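# Stand the cat litter pouch upright with its clip

## Task

Set the cat litter pouch upright near the centre of the table, one of its wide faces turned toward the arms, not touching or overlapping the pan or the scoop. The clip must finish attached to the pouch and holding it tightly. The pan must stay upright, not tipped over. The operator must end the scene with finished_scene once this holds without the robot.

## Robot and tools

Robot: two arms, left_arm and right_arm, each ending in a two-finger parallel gripper. Calibrated base places in the scene frame: left_arm at (-0.020, +0.243, 0) m, quat_wxyz (+1.000, 0, 0, 0); right_arm at (+0.045, -0.336, 0) m, quat_wxyz (+1.000, 0, 0, +0.012).

Frame: a single scene frame for both arms. Origin sits at table-top height, halfway between the nominal bases. +x runs out across the table, +z is up, and left_arm lies toward +y. Image left/right does not match the arm names. Gripper axes: fingers point along the gripper's +z and close along its y. end_effector_position is the point between the finger pads, roughly 1 cm short of the tips. Printed positions can be slightly wrong, more so at long reach; a resting gripper may sit about 1 cm from its command because of friction and weight.

Row layout (used by every moving tool): 16 numbers, always for both arms: left_arm x, y, z, qw, qx, qy, qz, opening, then right_arm x, y, z, qw, qx, qy, qz, opening. x, y, z are an absolute target position in metres and the quaternion an absolute target orientation (w first), both in the scene frame, so each arm's part is a pose, not an offset. Opening runs -1 (closed) to +1 (fully open, 0.094 m); it is an absolute command, and 0 means half closed, so resend the current value to leave a gripper alone.

execute_actions(actions, cameras): actions is a list of actions; each action is a list of 1 to 15 rows, one row per 1/30 s step, the last row repeated to fill 15 steps (0.5 s). An empty list just reports state. A target more than 0.6 m from the gripper's current position along any of its own axes gets the action refused for both arms; a malformed action or a failing first action rejects the whole call. Each step the controller limits the command to within 100 mm and 20 degrees of the measured pose, so large jumps take several actions; the Hand target line shows where each arm is actually headed. To hold an arm still, resend the same pose and opening taken from the last result before it stopped, every call. To keep an orientation, repeat one fixed quaternion rather than copying drifted readings.

move(target, speed, blend, opening_speed, blocking, cameras): straight-line path for each gripper to its pose. target is one 16-number row or a list of up to 15 rows differing only in poses (via points). speed in m/s, 0.002 to 0.5, default 0.25 (rotation up to twice that in rad/s), one value or one per target. blend in metres rounds corners at intermediate targets. opening_speed (0.2 or more per second on the -1..+1 scale) ramps the fingers; otherwise the opening is sent at once. The whole path is capped at 10 s. No obstacle avoidance; faster moves lag, stray and hit harder. blocking=false returns after 0.5 s while the move continues; execute_actions is refused until wait or stop ends it. The result adds a move: line: done (within 10 mm and 2 degrees), off_target, moving, held (a check or clearance stop withheld steps) or fault; limits=paced means clipping, limits=held means withheld steps.

wait(seconds 0 to 10): lets time pass, arms keep last commands; a running move continues. stop(): brakes the running move. zoom_image(camera cam_high or cam_low, region [x0, y0, x1, y1] pixels, at most 504 by 504): closer look at the latest image. Cameras are cam_high and cam_low, each 896x504. read_manual: only licence text. finished_scene(scene): ends the scene irrevocably; send it only when the goal is met and stable.

Result lines: positions and quaternions per gripper; grip_measured (same scale as opening; reads up to 1.6 mm wide when empty, up to about 3 mm narrower than a hard object when squeezed); Joint positions (last value per arm is the opening in metres); Joint torques (include arm weight, offsets, noise; joints 1-3 wrap at ±28 N m); Tool commands; a pose unreachable line when the clearance check blocked an arm. Gripping: commanding a bit below the touch reading gives a light hold; 0.11 below or more gives full force (about 50 to 62 N per pad). Open well above grip_measured to release.

Avoid: dropping the pouch or clip, letting go of moving things, fast impacts, hard pressing, anything leaving the table (failure), tipping the pan, and contact between the two arms or grippers (the clearance check does not guard gripper-to-gripper). Motor heat builds from holding loads, stretched arms or pushing unreachable targets: MOTOR HOT at 75 °C, a fold and idle arm at 90 °C, collapse at 100 °C. Occasional external nudges may shift loose objects. Faster, smoother, low-effort solutions are better.

Each tool is called after ">>>" as name([rows], argument=value, ...), one row to a line, values as JSON.

## Session

>>> execute_actions(actions=[])

Scene clock: 0.00 s.
left_arm: end_effector_position=(+0.1519, +0.5698, +0.2659) grip_measured=+1.000 end_effector_quat_wxyz=(+0.338, -0.338, +0.681, +0.554) | right_arm: end_effector_position=(+0.6353, -0.0179, +0.2438) grip_measured=+1.000 end_effector_quat_wxyz=(+0.546, -0.363, +0.743, -0.134)
Joint positions: left_arm=[0.766 1.104 0.682 0.213 -0.708 0.426 0.094] | right_arm=[0.557 2.307 2.156 -0.25 0.34 -0.554 0.094]
Joint velocities: left_arm=[-0.007 0.002 0.002 0.022 0.007 -0.037 0] | right_arm=[-0.002 -0.002 -0.007 -0.066 -0.007 -0.051 0]
Joint torques (N m): no reading
Motor temperatures (°C): left_arm=[29 30 33 29 28 30 28] | right_arm=[27 32 31 27 26 27 28]
Heat: left arm: 33 °C; right arm: 32 °C.
Hand target: left_arm +0.1513, +0.5695, +0.2713; +0.343, -0.341, +0.676, +0.555 | right_arm +0.6347, -0.0183, +0.2517; +0.552, -0.358, +0.742, -0.131
Tool commands: left_gripper/opening=+1.0 right_gripper/opening=+1.0

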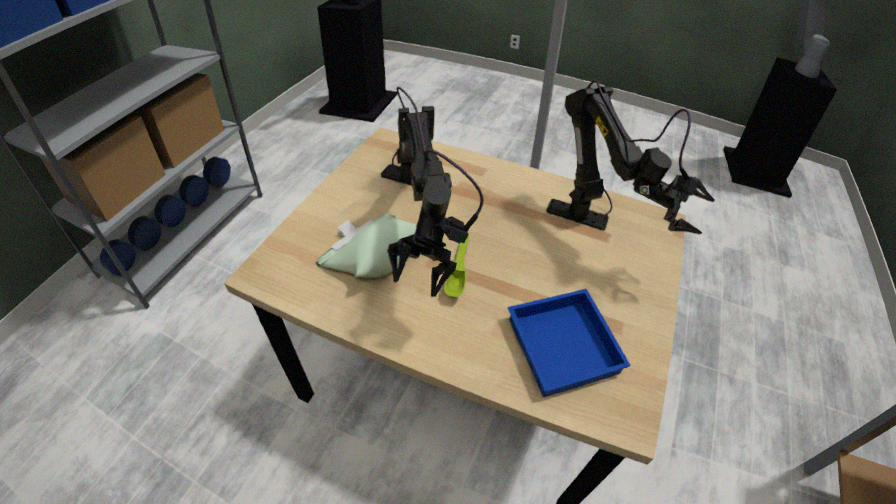

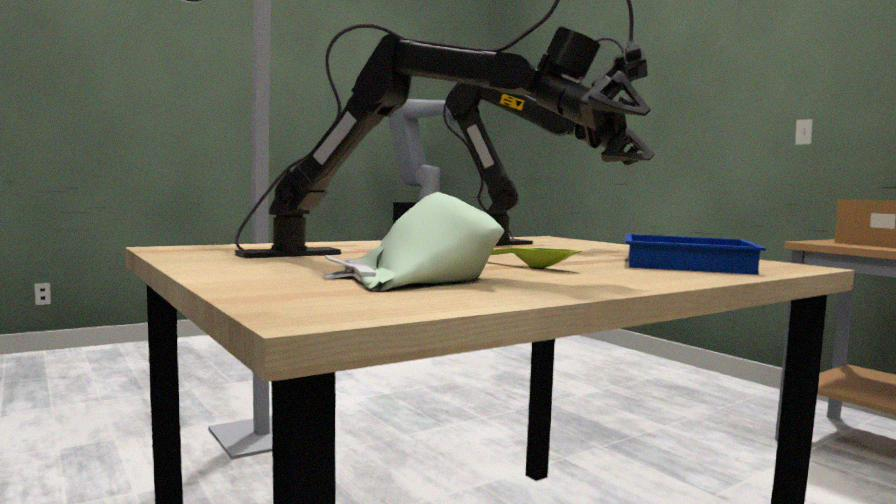

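>>> zoom_image(camera="cam_high", region=[290, 190, 490, 310])

>>> zoom_image(camera="cam_low", region=[300, 170, 620, 310])

>>> zoom_image(camera="cam_high", region=[310, 210, 390, 290])

>>> zoom_image(camera="cam_low", region=[310, 235, 430, 305])

Scaled by 2.520.

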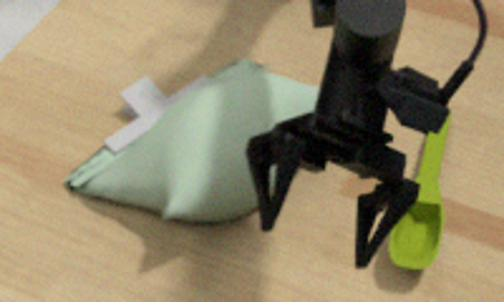

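Scaled by 1.575.

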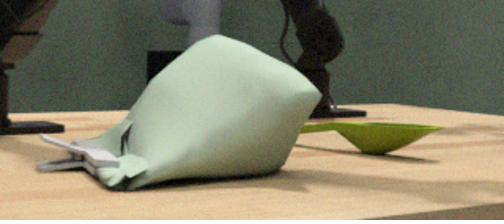

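Scaled by 6.300.

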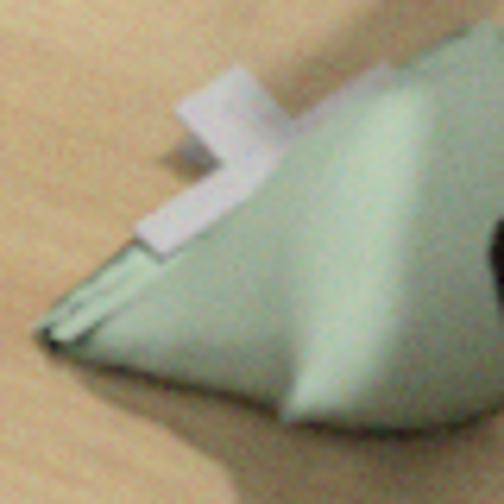

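Scaled by 4.200.

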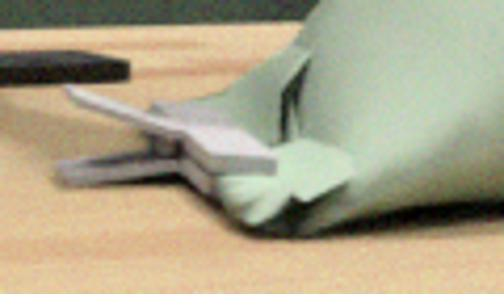

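>>> zoom_image(camera="cam_high", region=[425, 225, 505, 305])

>>> zoom_image(camera="cam_low", region=[480, 230, 600, 290])

>>> zoom_image(camera="cam_high", region=[480, 270, 660, 410])

Scaled by 6.300.

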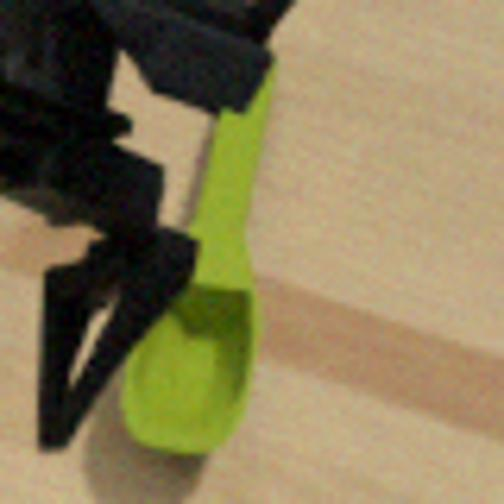

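Scaled by 4.200.

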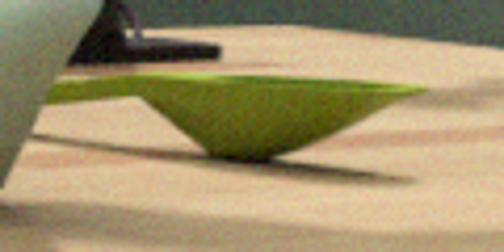

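Scaled by 2.800.

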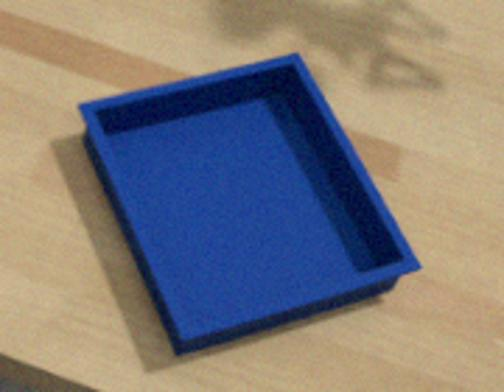

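>>> move(target=[0.321, -0.033, 0.14, 0, -0.1245, 0.9922, 0, 0.6, 0.24, -0.57, 0.24, 0, 0.4226, 0.9063, 0, 0.0], speed=0.3)

>>> zoom_image(camera="cam_high", region=[290, 190, 490, 310])

>>> zoom_image(camera="cam_low", region=[300, 150, 620, 310])

Scene clock: 23.67 s.
left_arm: end_effector_position=(+0.3060, -0.0310, +0.1434) grip_measured=+0.601 end_effector_quat_wxyz=(+0.003, -0.143, +0.990, +0.000) | right_arm: end_effector_position=(+0.2332, -0.5668, +0.2329) grip_measured=+0.002 end_effector_quat_wxyz=(+0.074, +0.430, +0.899, -0.036)
Joint positions: left_arm=[-0.702 2.224 2.239 -1.582 -0.003 -0.988 0.075] | right_arm=[-0.913 1.585 1.733 -1.553 0.002 0.004 0.047]
Joint velocities: left_arm=[0.007 0.017 0.022 -0.007 0.022 -0.022 -0.001] | right_arm=[-0.002 0.007 0.002 -0.066 0.051 0.022 0]
Joint torques (N m): left_arm=[-0.31 -9.65 7.92 0.39 0 0.05] | right_arm=[-0.2 -5.15 8.27 0.41 -0.07 -0.14]
Motor temperatures (°C): left_arm=[29 31 38 33 28 30 28] | right_arm=[27 47 34 32 26 27 28]
Heat: left arm: 38 °C; right arm: 47 °C.
Hand target: left_arm +0.3080, -0.0342, +0.1424; +0.003, -0.139, +0.990, -0.002 | right_arm +0.2353, -0.5696, +0.2379; +0.080, +0.428, +0.900, -0.038
Off the commanded pose: left_arm 0.015 m, 2 deg | right_arm 0.010 m, 10 deg.
joint sent to its limit (left arm) — joint 4 (wrist pitch), lower limit. The joint targets are off in position, not in orientation.
joint sent to its limit (right arm) — joint 4 (wrist pitch), lower limit. The joint targets are off in position and orientation.
move: off_target (left_arm, right_arm)

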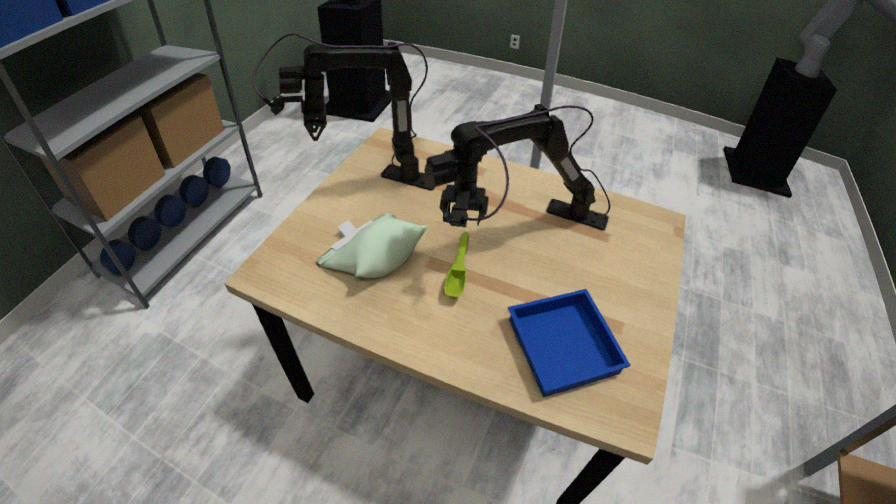

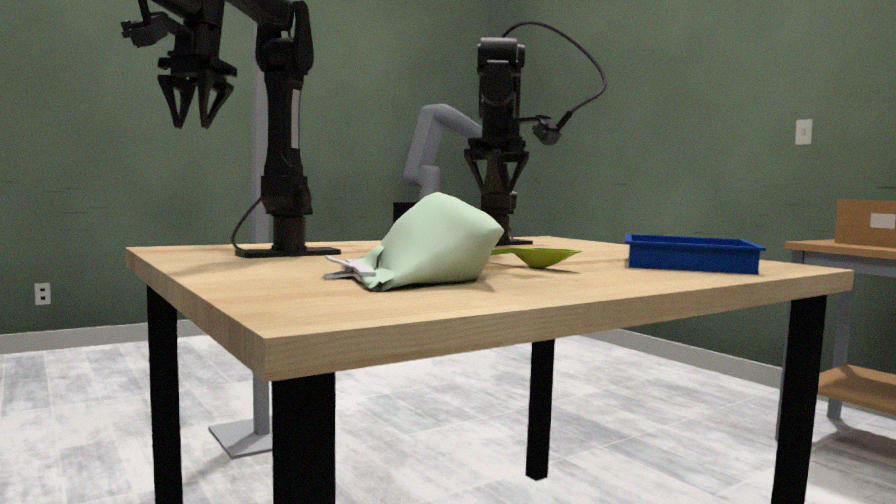

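Scaled by 2.520.

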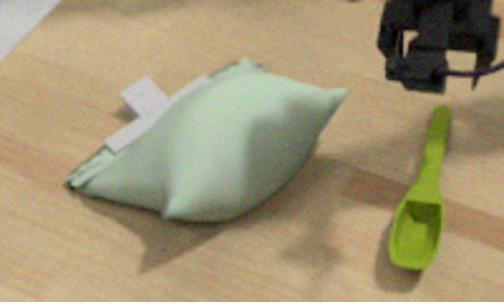

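Scaled by 1.575.

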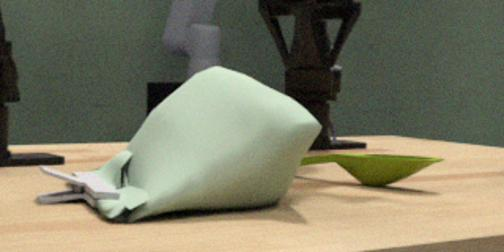

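>>> execute_actions(actions=[])

Scene clock: 24.50 s.
left_arm: end_effector_position=(+0.3059, -0.0311, +0.1434) grip_measured=+0.601 end_effector_quat_wxyz=(+0.002, -0.142, +0.990, -0.001) | right_arm: end_effector_position=(+0.2332, -0.5667, +0.2329) grip_measured=+0.002 end_effector_quat_wxyz=(+0.074, +0.430, +0.899, -0.036)
Joint positions: left_arm=[-0.702 2.224 2.239 -1.582 -0.003 -0.988 0.075] | right_arm=[-0.913 1.585 1.733 -1.554 0.002 0.003 0.047]
Joint velocities: left_arm=[0.007 0.007 -0.002 0.051 0.066 -0.037 0] | right_arm=[0.002 0.007 0.022 0.051 0.037 -0.007 0]
Joint torques (N m): left_arm=[-0.17 -9.69 7.9 0.38 -0.03 0.06] | right_arm=[-0.16 -5.08 8.36 0.38 -0.04 -0.09]
Motor temperatures (°C): left_arm=[29 31 38 32 28 30 28] | right_arm=[27 47 34 32 26 27 28]
Heat: left arm: 38 °C; right arm: 47 °C.
Hand target: left_arm +0.3080, -0.0342, +0.1424; +0.003, -0.139, +0.990, -0.002 | right_arm +0.2353, -0.5696, +0.2379; +0.080, +0.428, +0.900, -0.038
Tool commands: left_gripper/opening=+0.6 right_gripper/opening=+0.0
Off the commanded pose: left_arm 0.016 m, 2 deg | right_arm 0.010 m, 10 deg.

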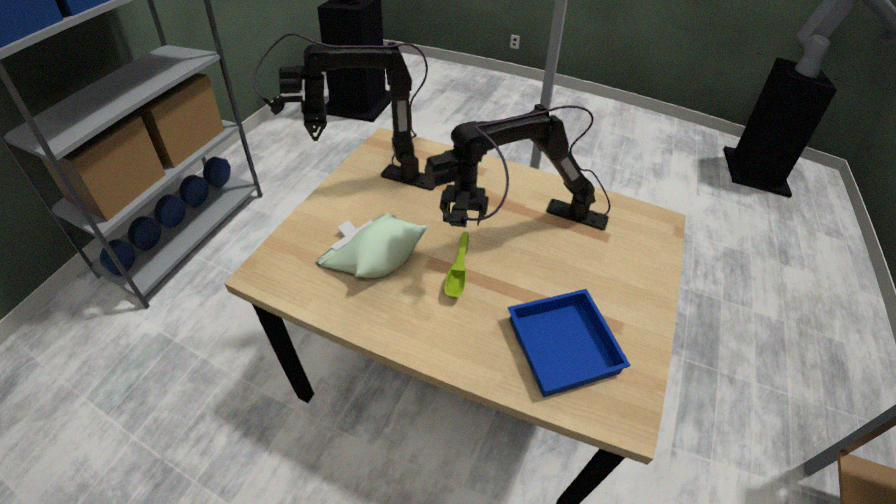

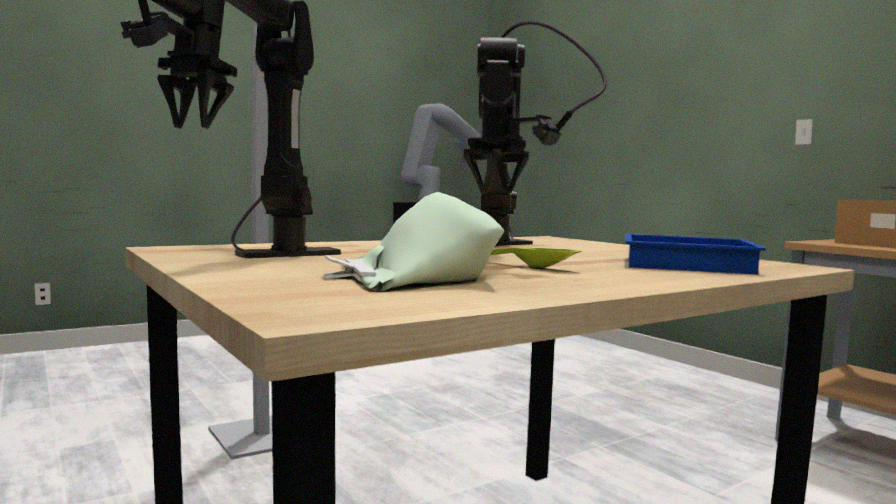

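>>> zoom_image(camera="cam_high", region=[400, 170, 540, 310])

>>> zoom_image(camera="cam_low", region=[440, 130, 620, 290])

Scaled by 3.600.

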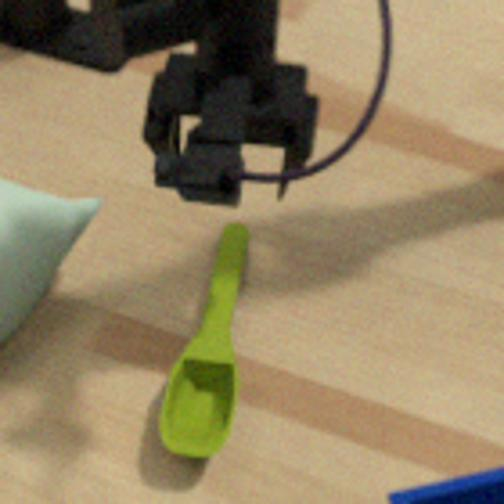

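Scaled by 2.800.

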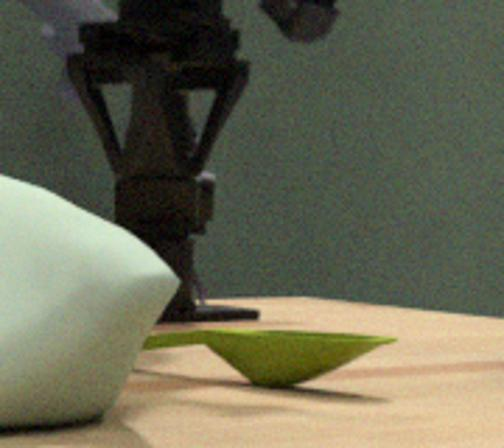

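>>> move([
  [0.328, -0.032, 0.07, 0, -0.1245, 0.9922, 0, 0.3, 0.2353, -0.5696, 0.2379, 0.080, 0.428, 0.900, -0.038, 0.0],
  [0.328, -0.032, 0.030, 0, -0.1245, 0.9922, 0, 0.3, 0.2353, -0.5696, 0.2379, 0.080, 0.428, 0.900, -0.038, 0.0],
], speed=[0.12, 0.06])

Scene clock: 27.17 s.
left_arm: end_effector_position=(+0.3265, -0.0328, +0.0399) grip_measured=+0.301 end_effector_quat_wxyz=(+0.005, -0.125, +0.992, -0.005) | right_arm: end_effector_position=(+0.2331, -0.5666, +0.2329) grip_measured=+0.002 end_effector_quat_wxyz=(+0.074, +0.430, +0.899, -0.036)
Joint positions: left_arm=[-0.674 2.266 1.894 -1.185 0 -0.925 0.061] | right_arm=[-0.913 1.585 1.733 -1.554 0.002 0.002 0.047]
Joint velocities: left_arm=[0.012 0.012 0.017 -0.081 -0.081 -0.022 0.001] | right_arm=[-0.002 -0.007 -0.022 -0.007 -0.066 -0.051 0]
Joint torques (N m): left_arm=[0.24 -9.81 5.48 0.56 0 0.03] | right_arm=[-0.09 -5.16 7.71 0.37 -0.06 -0.07]
Motor temperatures (°C): left_arm=[29 32 38 32 28 30 28] | right_arm=[27 46 34 31 26 27 28]
Heat: left arm: 38 °C; right arm: 46 °C.
Hand target: left_arm +0.3266, -0.0314, +0.0298; +0.000, -0.125, +0.992, +0.000 | right_arm +0.2352, -0.5696, +0.2379; +0.080, +0.428, +0.900, -0.038
Off the commanded pose: left_arm 0.010 m, 1 deg | right_arm 0.006 m, 1 deg.
move: done

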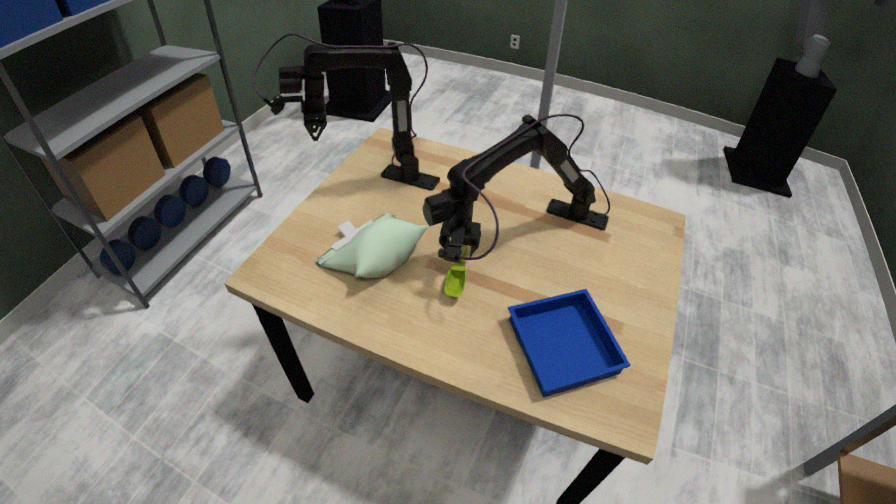

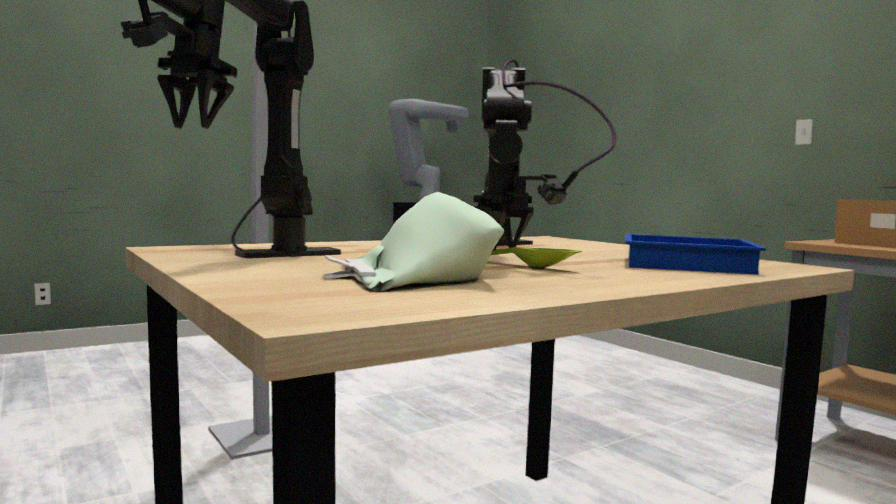

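>>> zoom_image(camera="cam_high", region=[415, 210, 515, 310])

>>> zoom_image(camera="cam_low", region=[460, 150, 600, 290])

Scaled by 5.040.

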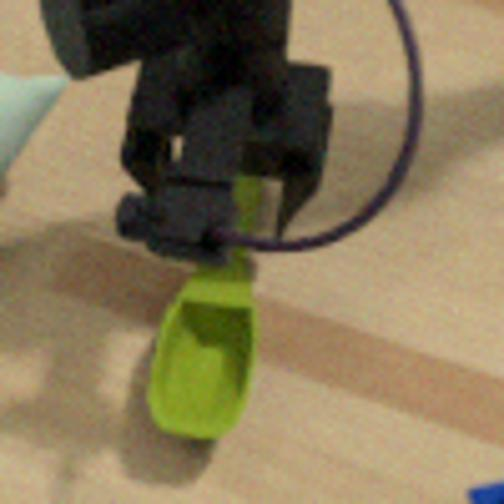

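Scaled by 3.600.

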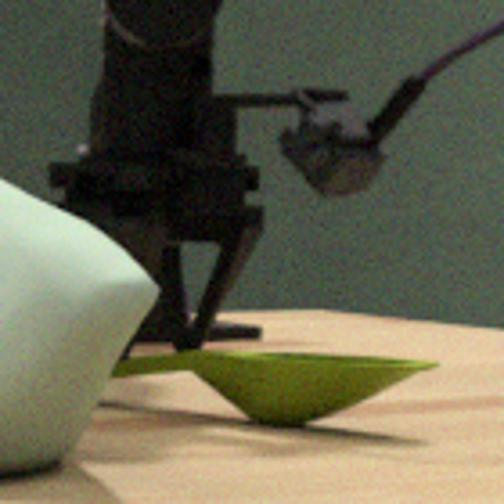

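>>> move(target=[0.328, -0.032, 0.013, 0, -0.1245, 0.9922, 0, 0.0, 0.2353, -0.5696, 0.2379, 0.080, 0.428, 0.900, -0.038, 0.0], speed=0.04)

>>> zoom_image(camera="cam_low", region=[460, 150, 600, 290])

Scene clock: 28.60 s.
left_arm: end_effector_position=(+0.3279, -0.0339, +0.0242) grip_measured=+0.001 end_effector_quat_wxyz=(+0.006, -0.125, +0.992, -0.006) | right_arm: end_effector_position=(+0.2330, -0.5666, +0.2328) grip_measured=+0.002 end_effector_quat_wxyz=(+0.074, +0.430, +0.899, -0.036)
Joint positions: left_arm=[-0.674 2.281 1.857 -1.13 0 -0.925 0.047] | right_arm=[-0.913 1.585 1.733 -1.554 0.002 0.002 0.047]
Joint velocities: left_arm=[0.012 -0.007 -0.012 -0.022 -0.125 -0.007 0] | right_arm=[-0.002 -0.007 0.002 -0.081 -0.066 0.022 0.001]
Joint torques (N m): left_arm=[0.16 -9.98 5.44 0.53 -0.03 0.08] | right_arm=[-0.2 -5.11 7.82 0.39 -0.11 -0.05]
Motor temperatures (°C): left_arm=[29 33 37 32 28 30 28] | right_arm=[27 45 34 31 26 27 28]
Heat: left arm: 37 °C; right arm: 45 °C.
Hand target: left_arm +0.3275, -0.0317, +0.0133; +0.000, -0.125, +0.992, +0.000 | right_arm +0.2351, -0.5695, +0.2379; +0.080, +0.428, +0.900, -0.038
Off the commanded pose: left_arm 0.011 m, 1 deg | right_arm 0.006 m, 1 deg.
move: off_target (left_arm)

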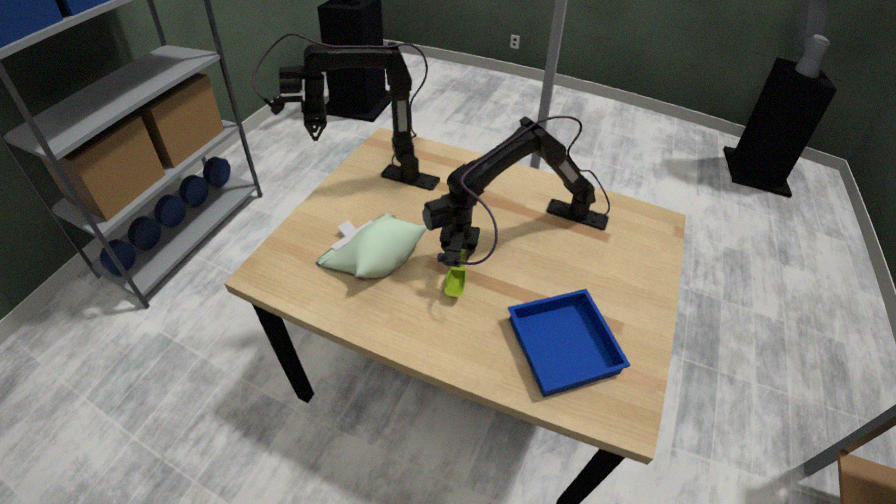

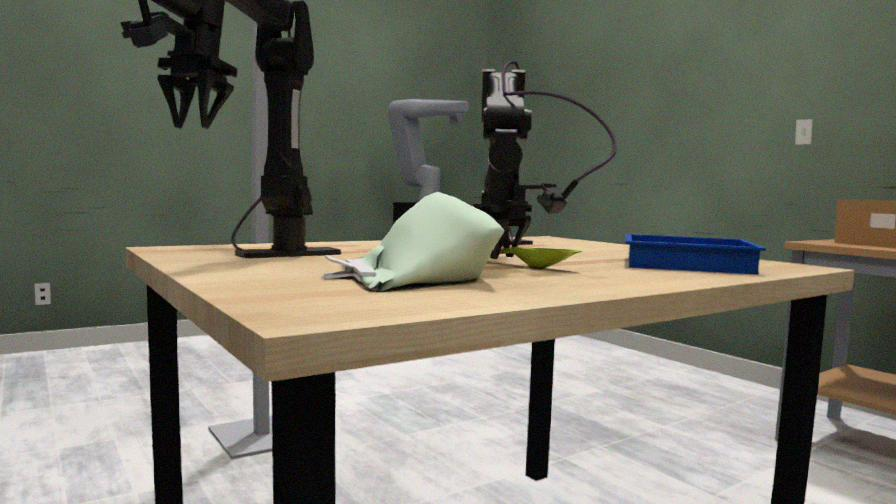

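Scaled by 3.600.

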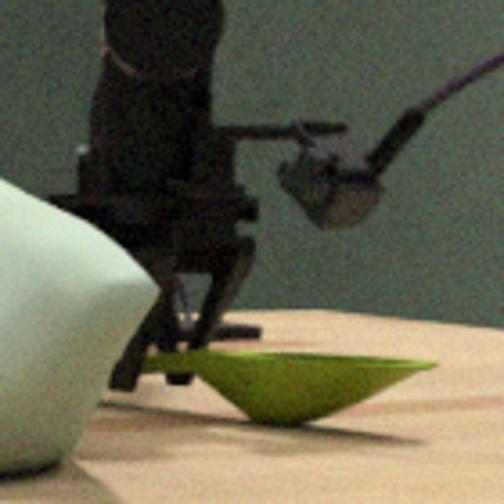

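>>> move(target=[0.328, -0.032, 0.008, 0, -0.1245, 0.9922, 0, -0.66, 0.2353, -0.5696, 0.2379, 0.080, 0.428, 0.900, -0.038, 0.0], speed=0.03, opening_speed=0.5)

>>> zoom_image(camera="cam_low", region=[460, 150, 600, 290])

Scene clock: 30.23 s.
left_arm: end_effector_position=(+0.3289, -0.0347, +0.0218) grip_measured=-0.567 end_effector_quat_wxyz=(+0.008, -0.125, +0.992, -0.009) | right_arm: end_effector_position=(+0.2330, -0.5666, +0.2328) grip_measured=+0.002 end_effector_quat_wxyz=(+0.074, +0.430, +0.899, -0.036)
Joint positions: left_arm=[-0.674 2.281 1.847 -1.113 0 -0.925 0.02] | right_arm=[-0.913 1.585 1.733 -1.554 0.002 0.002 0.047]
Joint velocities: left_arm=[0.017 -0.007 -0.007 -0.095 -0.066 -0.022 0] | right_arm=[-0.007 0.007 -0.012 -0.022 -0.037 -0.022 0]
Joint torques (N m): left_arm=[0.42 -9.39 5.16 0.57 0.01 0.07] | right_arm=[-0.21 -5.2 7.99 0.39 -0.08 -0.05]
Motor temperatures (°C): left_arm=[29 33 37 32 28 30 28] | right_arm=[27 44 34 31 26 27 28]
Heat: left arm: 37 °C; right arm: 44 °C.
Hand target: left_arm +0.3276, -0.0317, +0.0083; +0.000, -0.125, +0.992, +0.000 | right_arm +0.2352, -0.5696, +0.2379; +0.080, +0.428, +0.900, -0.038
Off the commanded pose: left_arm 0.014 m, 1 deg | right_arm 0.006 m, 1 deg.
move: off_target (left_arm)

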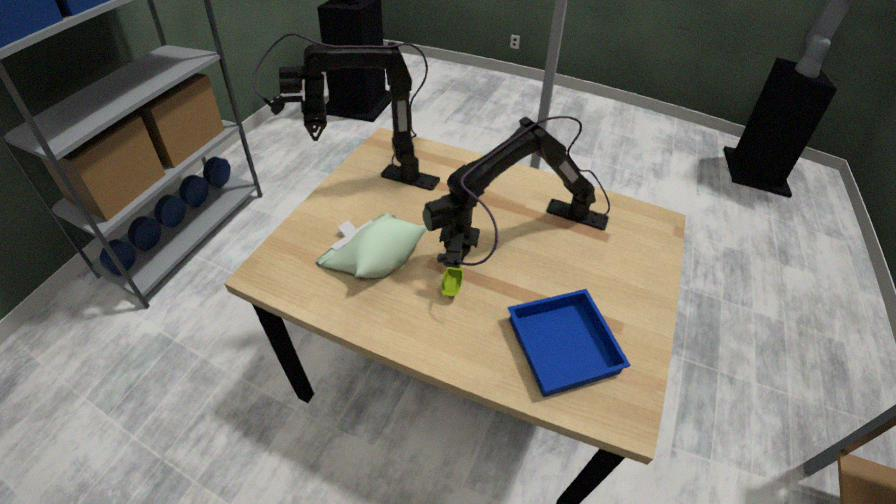

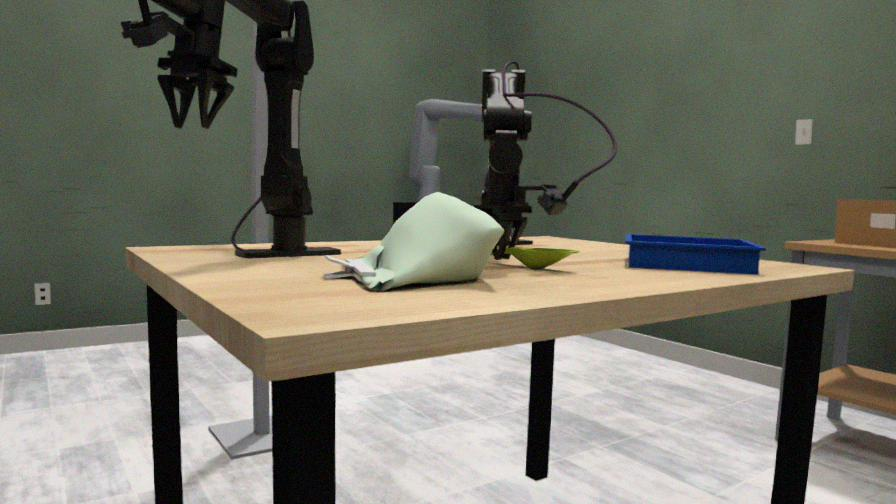

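Scaled by 3.600.

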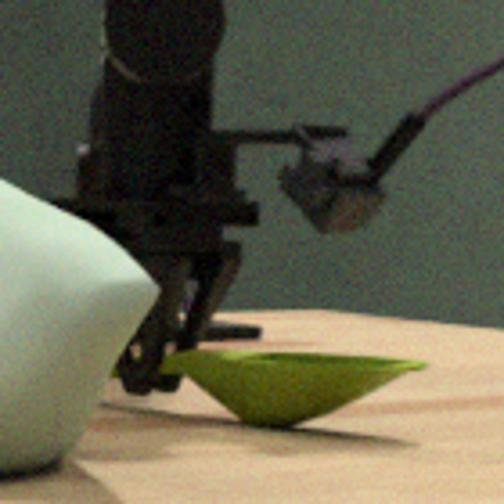

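>>> move([
  [0.328, -0.032, 0.11, 0, -0.1245, 0.9922, 0, -0.68, 0.2353, -0.5696, 0.2379, 0.080, 0.428, 0.900, -0.038, 0.0],
  [0.20, 0.18, 0.14, 0, -0.1245, 0.9922, 0, -0.68, 0.2353, -0.5696, 0.2379, 0.080, 0.428, 0.900, -0.038, 0.0],
  [0.11, 0.40, 0.14, 0, -0.06, 0.9982, 0, -0.68, 0.2353, -0.5696, 0.2379, 0.080, 0.428, 0.900, -0.038, 0.0],
  [0.106, 0.467, 0.10, 0, 0.0, 1.0, 0, -0.68, 0.2353, -0.5696, 0.2379, 0.080, 0.428, 0.900, -0.038, 0.0],
], speed=[0.08, 0.2, 0.2, 0.12], blend=0.03)

Scene clock: 36.17 s.
left_arm: end_effector_position=(+0.1093, +0.4546, +0.0978) grip_measured=-0.568 end_effector_quat_wxyz=(+0.001, -0.001, +1.000, -0.027) | right_arm: end_effector_position=(+0.2330, -0.5665, +0.2328) grip_measured=+0.002 end_effector_quat_wxyz=(+0.073, +0.429, +0.899, -0.036)
Joint positions: left_arm=[1.04 1.534 1.148 -1.231 0.028 1.039 0.02] | right_arm=[-0.913 1.585 1.733 -1.555 0.002 0.002 0.047]
Joint velocities: left_arm=[-0.002 0.002 -0.017 0.022 -0.051 -0.007 -0.001] | right_arm=[-0.017 -0.007 -0.017 0.007 -0.022 -0.007 -0.001]
Joint torques (N m): left_arm=[0.39 -4.42 8.39 0.47 0.16 0.04] | right_arm=[-0.49 -5.2 7.94 0.42 -0.06 -0.08]
Motor temperatures (°C): left_arm=[29 34 37 31 28 30 28] | right_arm=[27 42 34 30 26 27 28]
Heat: left arm: 37 °C; right arm: 42 °C.
Hand target: left_arm +0.1159, +0.4625, +0.1025; +0.016, -0.001, +1.000, -0.018 | right_arm +0.2351, -0.5695, +0.2379; +0.080, +0.428, +0.900, -0.038
Off the commanded pose: left_arm 0.013 m, 3 deg | right_arm 0.006 m, 1 deg.
move: off_target (left_arm)

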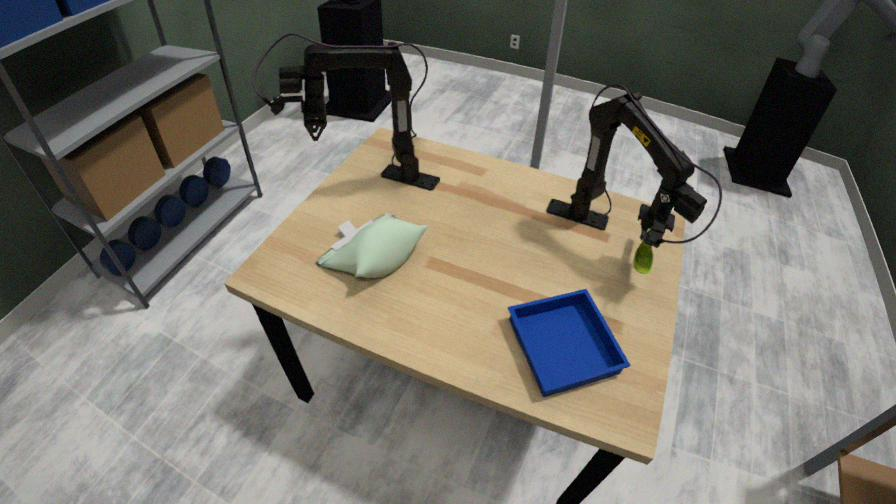

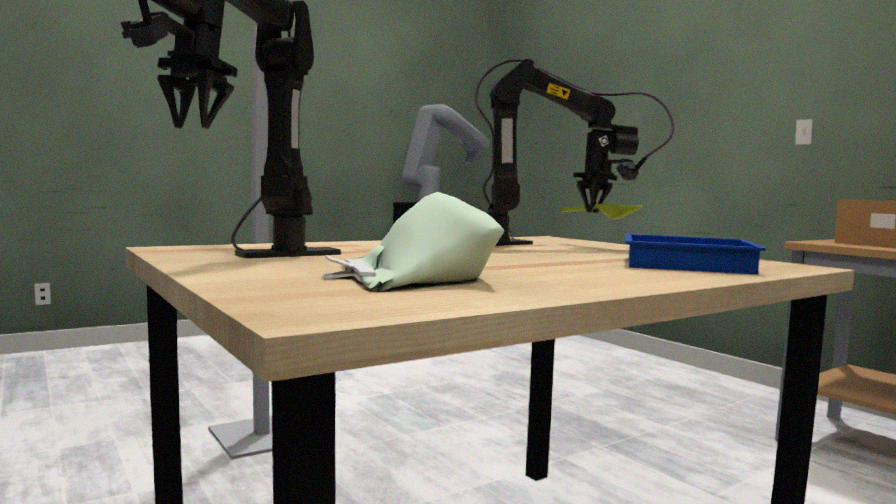

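>>> move([
  [0.106, 0.467, 0.05, 0, 0.0, 1.0, 0, -0.68, 0.2353, -0.5696, 0.2379, 0.080, 0.428, 0.900, -0.038, 0.0],
  [0.106, 0.467, 0.028, 0, 0.0, 1.0, 0, -0.68, 0.2353, -0.5696, 0.2379, 0.080, 0.428, 0.900, -0.038, 0.0],
], speed=[0.1, 0.04])

>>> zoom_image(camera="cam_low", region=[540, 150, 680, 290])

Scene clock: 38.10 s.
left_arm: end_effector_position=(+0.1073, +0.4662, +0.0319) grip_measured=-0.568 end_effector_quat_wxyz=(+0.001, +0.001, +1.000, +0.003) | right_arm: end_effector_position=(+0.2330, -0.5665, +0.2328) grip_measured=+0.002 end_effector_quat_wxyz=(+0.073, +0.429, +0.899, -0.036)
Joint positions: left_arm=[1.05 1.591 0.934 -0.908 0 1.053 0.02] | right_arm=[-0.913 1.585 1.733 -1.555 0.002 0.002 0.047]
Joint velocities: left_arm=[-0.002 -0.017 -0.032 -0.081 -0.037 -0.007 -0.001] | right_arm=[0.007 -0.007 -0.012 0.051 0.007 -0.051 0.001]
Joint torques (N m): left_arm=[0.5 -4.74 5.31 0.61 0.01 0.05] | right_arm=[-0.38 -4.98 8.09 0.4 -0.05 -0.07]
Motor temperatures (°C): left_arm=[29 33 37 31 28 30 29] | right_arm=[27 42 34 30 26 27 28]
Heat: left arm: 37 °C; right arm: 42 °C.
Hand target: left_arm +0.1058, +0.4662, +0.0278; +0.001, +0.000, +1.000, +0.000 | right_arm +0.2352, -0.5696, +0.2379; +0.080, +0.428, +0.900, -0.038
Off the commanded pose: left_arm 0.004 m, 0 deg | right_arm 0.006 m, 1 deg.
move: done

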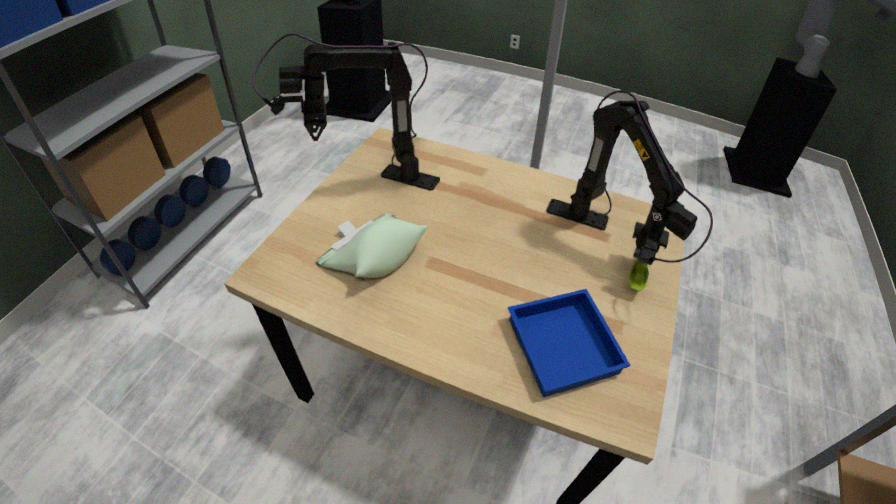

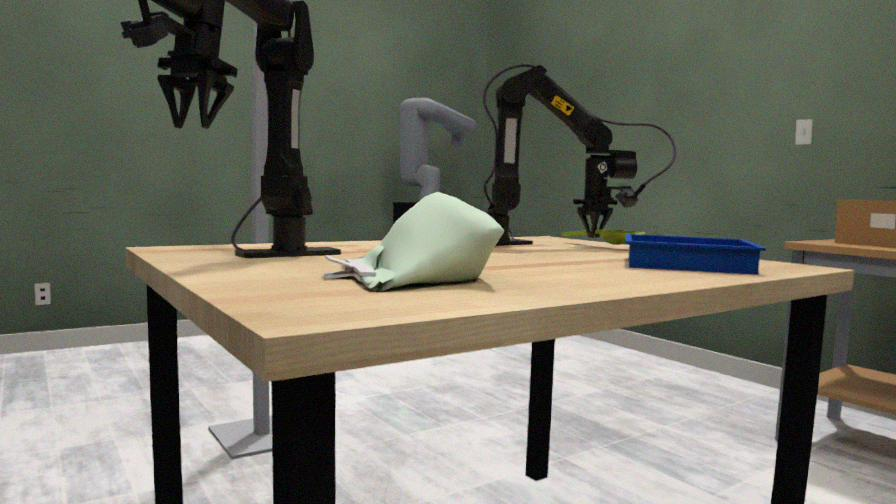

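Scaled by 3.600.

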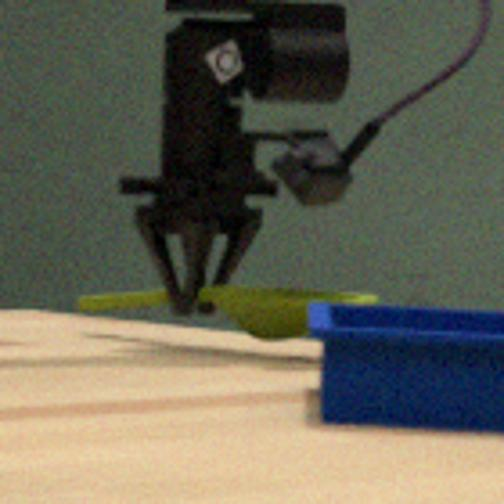

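>>> move(target=[0.106, 0.467, 0.016, 0, 0.0, 1.0, 0, -0.68, 0.2353, -0.5696, 0.2379, 0.080, 0.428, 0.900, -0.038, 0.0], speed=0.03)

>>> zoom_image(camera="cam_low", region=[540, 150, 680, 290])

Scene clock: 39.20 s.
left_arm: end_effector_position=(+0.1079, +0.4676, +0.0215) grip_measured=-0.568 end_effector_quat_wxyz=(+0.002, +0.001, +1.000, +0.004) | right_arm: end_effector_position=(+0.2330, -0.5665, +0.2328) grip_measured=+0.002 end_effector_quat_wxyz=(+0.073, +0.429, +0.899, -0.036)
Joint positions: left_arm=[1.05 1.612 0.91 -0.859 -0.001 1.053 0.02] | right_arm=[-0.913 1.585 1.733 -1.555 0.002 0.002 0.047]
Joint velocities: left_arm=[0.002 0.007 -0.012 0.007 -0.007 -0.022 0] | right_arm=[0.002 -0.002 0.002 0.037 0.037 -0.022 0]
Joint torques (N m): left_arm=[0.47 -4.48 4.88 0.57 -0.01 0.01] | right_arm=[-0.06 -5.09 7.97 0.36 -0.09 -0.1]
Motor temperatures (°C): left_arm=[29 33 37 31 28 30 29] | right_arm=[27 42 34 30 26 27 28]
Heat: left arm: 37 °C; right arm: 42 °C.
Hand target: left_arm +0.1058, +0.4667, +0.0161; +0.000, +0.000, +1.000, +0.000 | right_arm +0.2352, -0.5696, +0.2379; +0.080, +0.428, +0.900, -0.038
Off the commanded pose: left_arm 0.006 m, 1 deg | right_arm 0.006 m, 1 deg.
move: done

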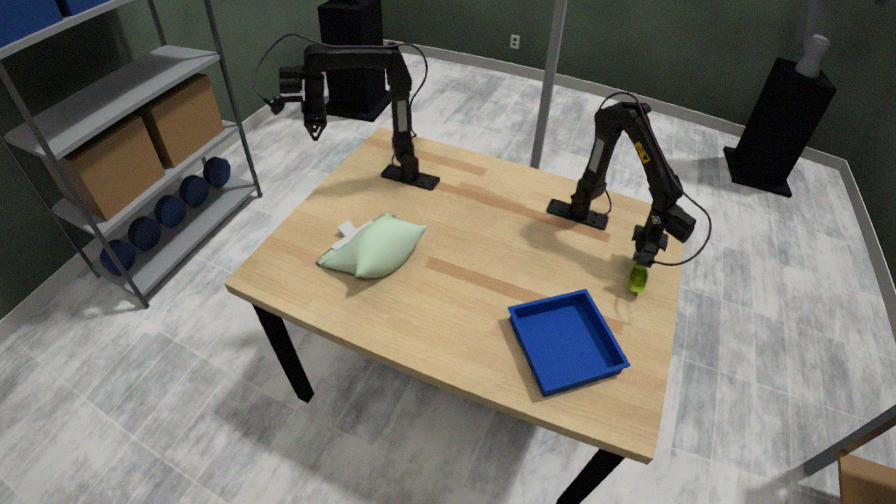

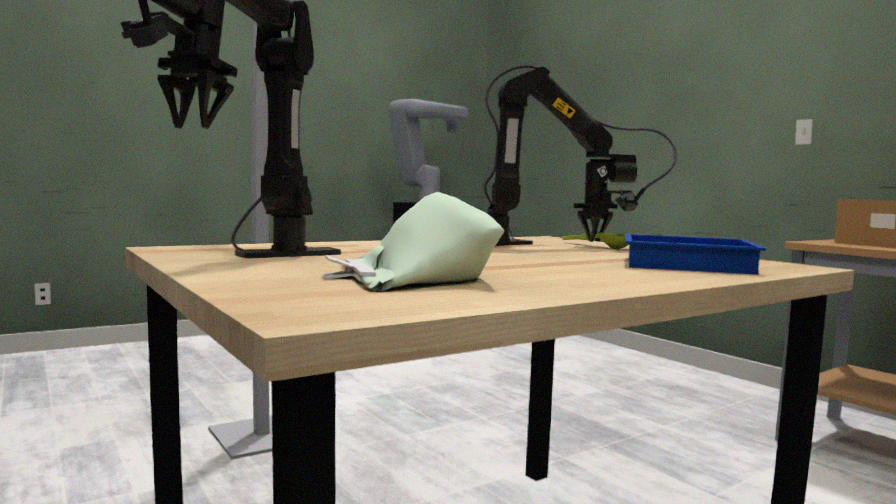

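Scaled by 3.600.

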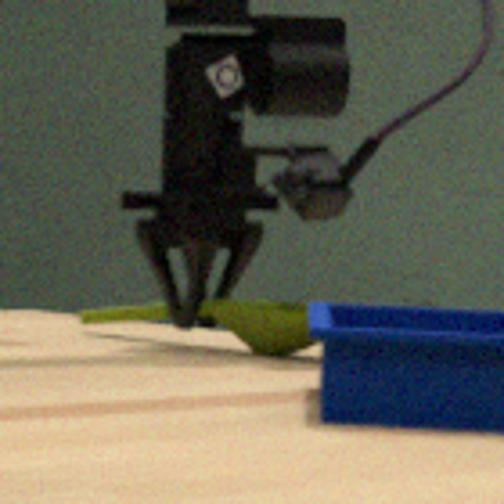

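>>> move(target=[0.106, 0.467, 0.013, 0, 0.0, 1.0, 0, -0.45, 0.2353, -0.5696, 0.2379, 0.080, 0.428, 0.900, -0.038, 0.0], speed=0.02, opening_speed=0.25, cameras=["cam_low"])

>>> move(target=[0.106, 0.467, 0.013, 0, 0.0, 1.0, 0, 0.1, 0.2353, -0.5696, 0.2379, 0.080, 0.428, 0.900, -0.038, 0.0], speed=0.02, opening_speed=0.8)

Scene clock: 40.50 s.
left_arm: end_effector_position=(+0.1083, +0.4685, +0.0184) grip_measured=-0.451 end_effector_quat_wxyz=(+0.002, +0.001, +1.000, +0.006) | right_arm: end_effector_position=(+0.2330, -0.5665, +0.2328) grip_measured=+0.002 end_effector_quat_wxyz=(+0.073, +0.429, +0.899, -0.036)
Joint positions: left_arm=[1.05 1.619 0.903 -0.843 -0.001 1.053 0.026] | right_arm=[-0.913 1.585 1.733 -1.555 0.002 0.002 0.047]
Joint velocities: left_arm=[0.012 -0.017 -0.012 -0.037 -0.007 -0.066 -0.001] | right_arm=[0.007 0.012 -0.002 0.066 0.007 0.022 0]
Joint torques (N m): left_arm=[0.43 -4.53 4.94 0.55 0 0.05] | right_arm=[-0.25 -5.16 7.88 0.31 -0.05 -0.06]
Motor temperatures (°C): left_arm=[29 33 37 31 28 30 29] | right_arm=[27 41 34 30 26 27 28]
Heat: left arm: 37 °C; right arm: 41 °C.
Hand target: left_arm +0.1061, +0.4669, +0.0132; +0.000, +0.000, +1.000, +0.000 | right_arm +0.2352, -0.5696, +0.2379; +0.080, +0.428, +0.900, -0.038
Off the commanded pose: left_arm 0.006 m, 1 deg | right_arm 0.006 m, 1 deg.
move: done
Images, in order (width x height): cam_low 896x504.

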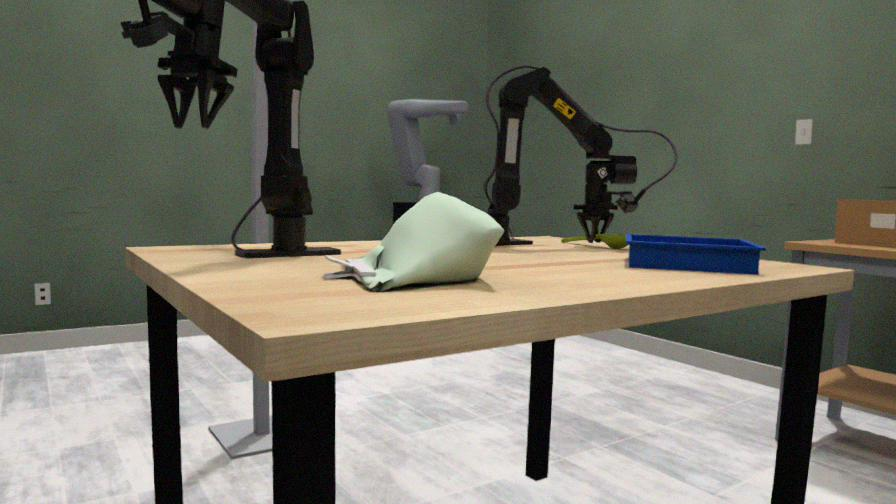

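Scene clock: 41.40 s.
left_arm: end_effector_position=(+0.1083, +0.4685, +0.0184) grip_measured=+0.099 end_effector_quat_wxyz=(+0.002, +0.001, +1.000, +0.006) | right_arm: end_effector_position=(+0.2330, -0.5665, +0.2328) grip_measured=+0.002 end_effector_quat_wxyz=(+0.073, +0.429, +0.899, -0.036)
Joint positions: left_arm=[1.05 1.619 0.903 -0.843 -0.001 1.053 0.052] | right_arm=[-0.913 1.585 1.733 -1.555 0.002 0.002 0.047]
Joint velocities: left_arm=[-0.017 0.017 -0.017 0.007 0.022 -0.066 0] | right_arm=[0.007 0.002 -0.007 -0.022 0.007 0.007 0]
Joint torques (N m): left_arm=[0.46 -4.66 4.88 0.57 -0.04 0] | right_arm=[-0.23 -5.16 7.88 0.42 -0.07 -0.09]
Motor temperatures (°C): left_arm=[29 33 37 31 28 30 29] | right_arm=[27 41 34 30 26 27 28]
Heat: left arm: 37 °C; right arm: 41 °C.
Hand target: left_arm +0.1059, +0.4668, +0.0132; +0.000, +0.000, +1.000, +0.000 | right_arm +0.2352, -0.5696, +0.2379; +0.080, +0.428, +0.900, -0.038
Off the commanded pose: left_arm 0.006 m, 1 deg | right_arm 0.006 m, 1 deg.
move: done

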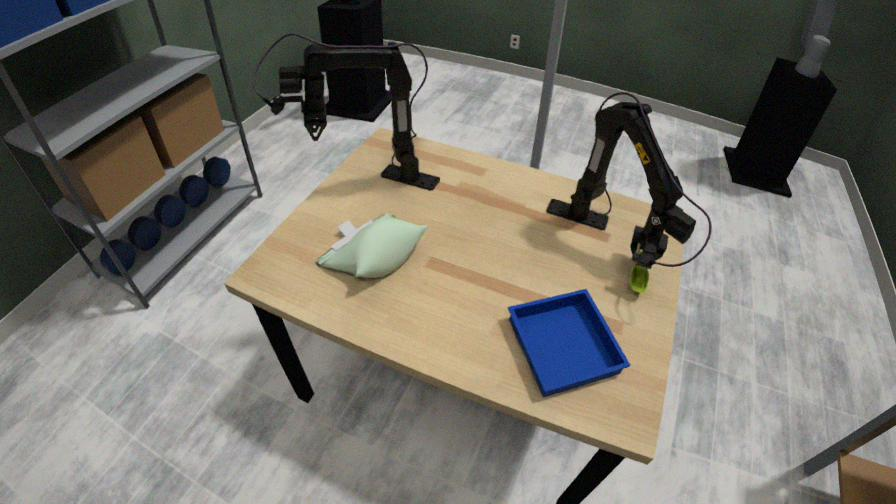

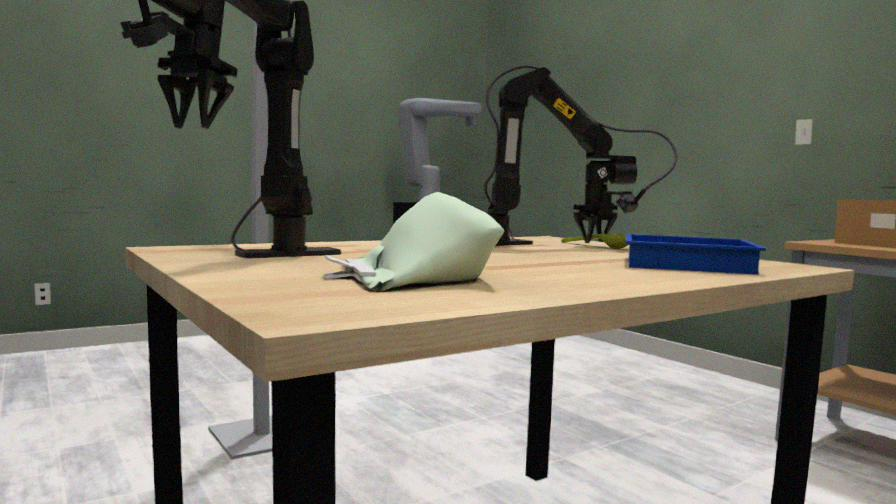

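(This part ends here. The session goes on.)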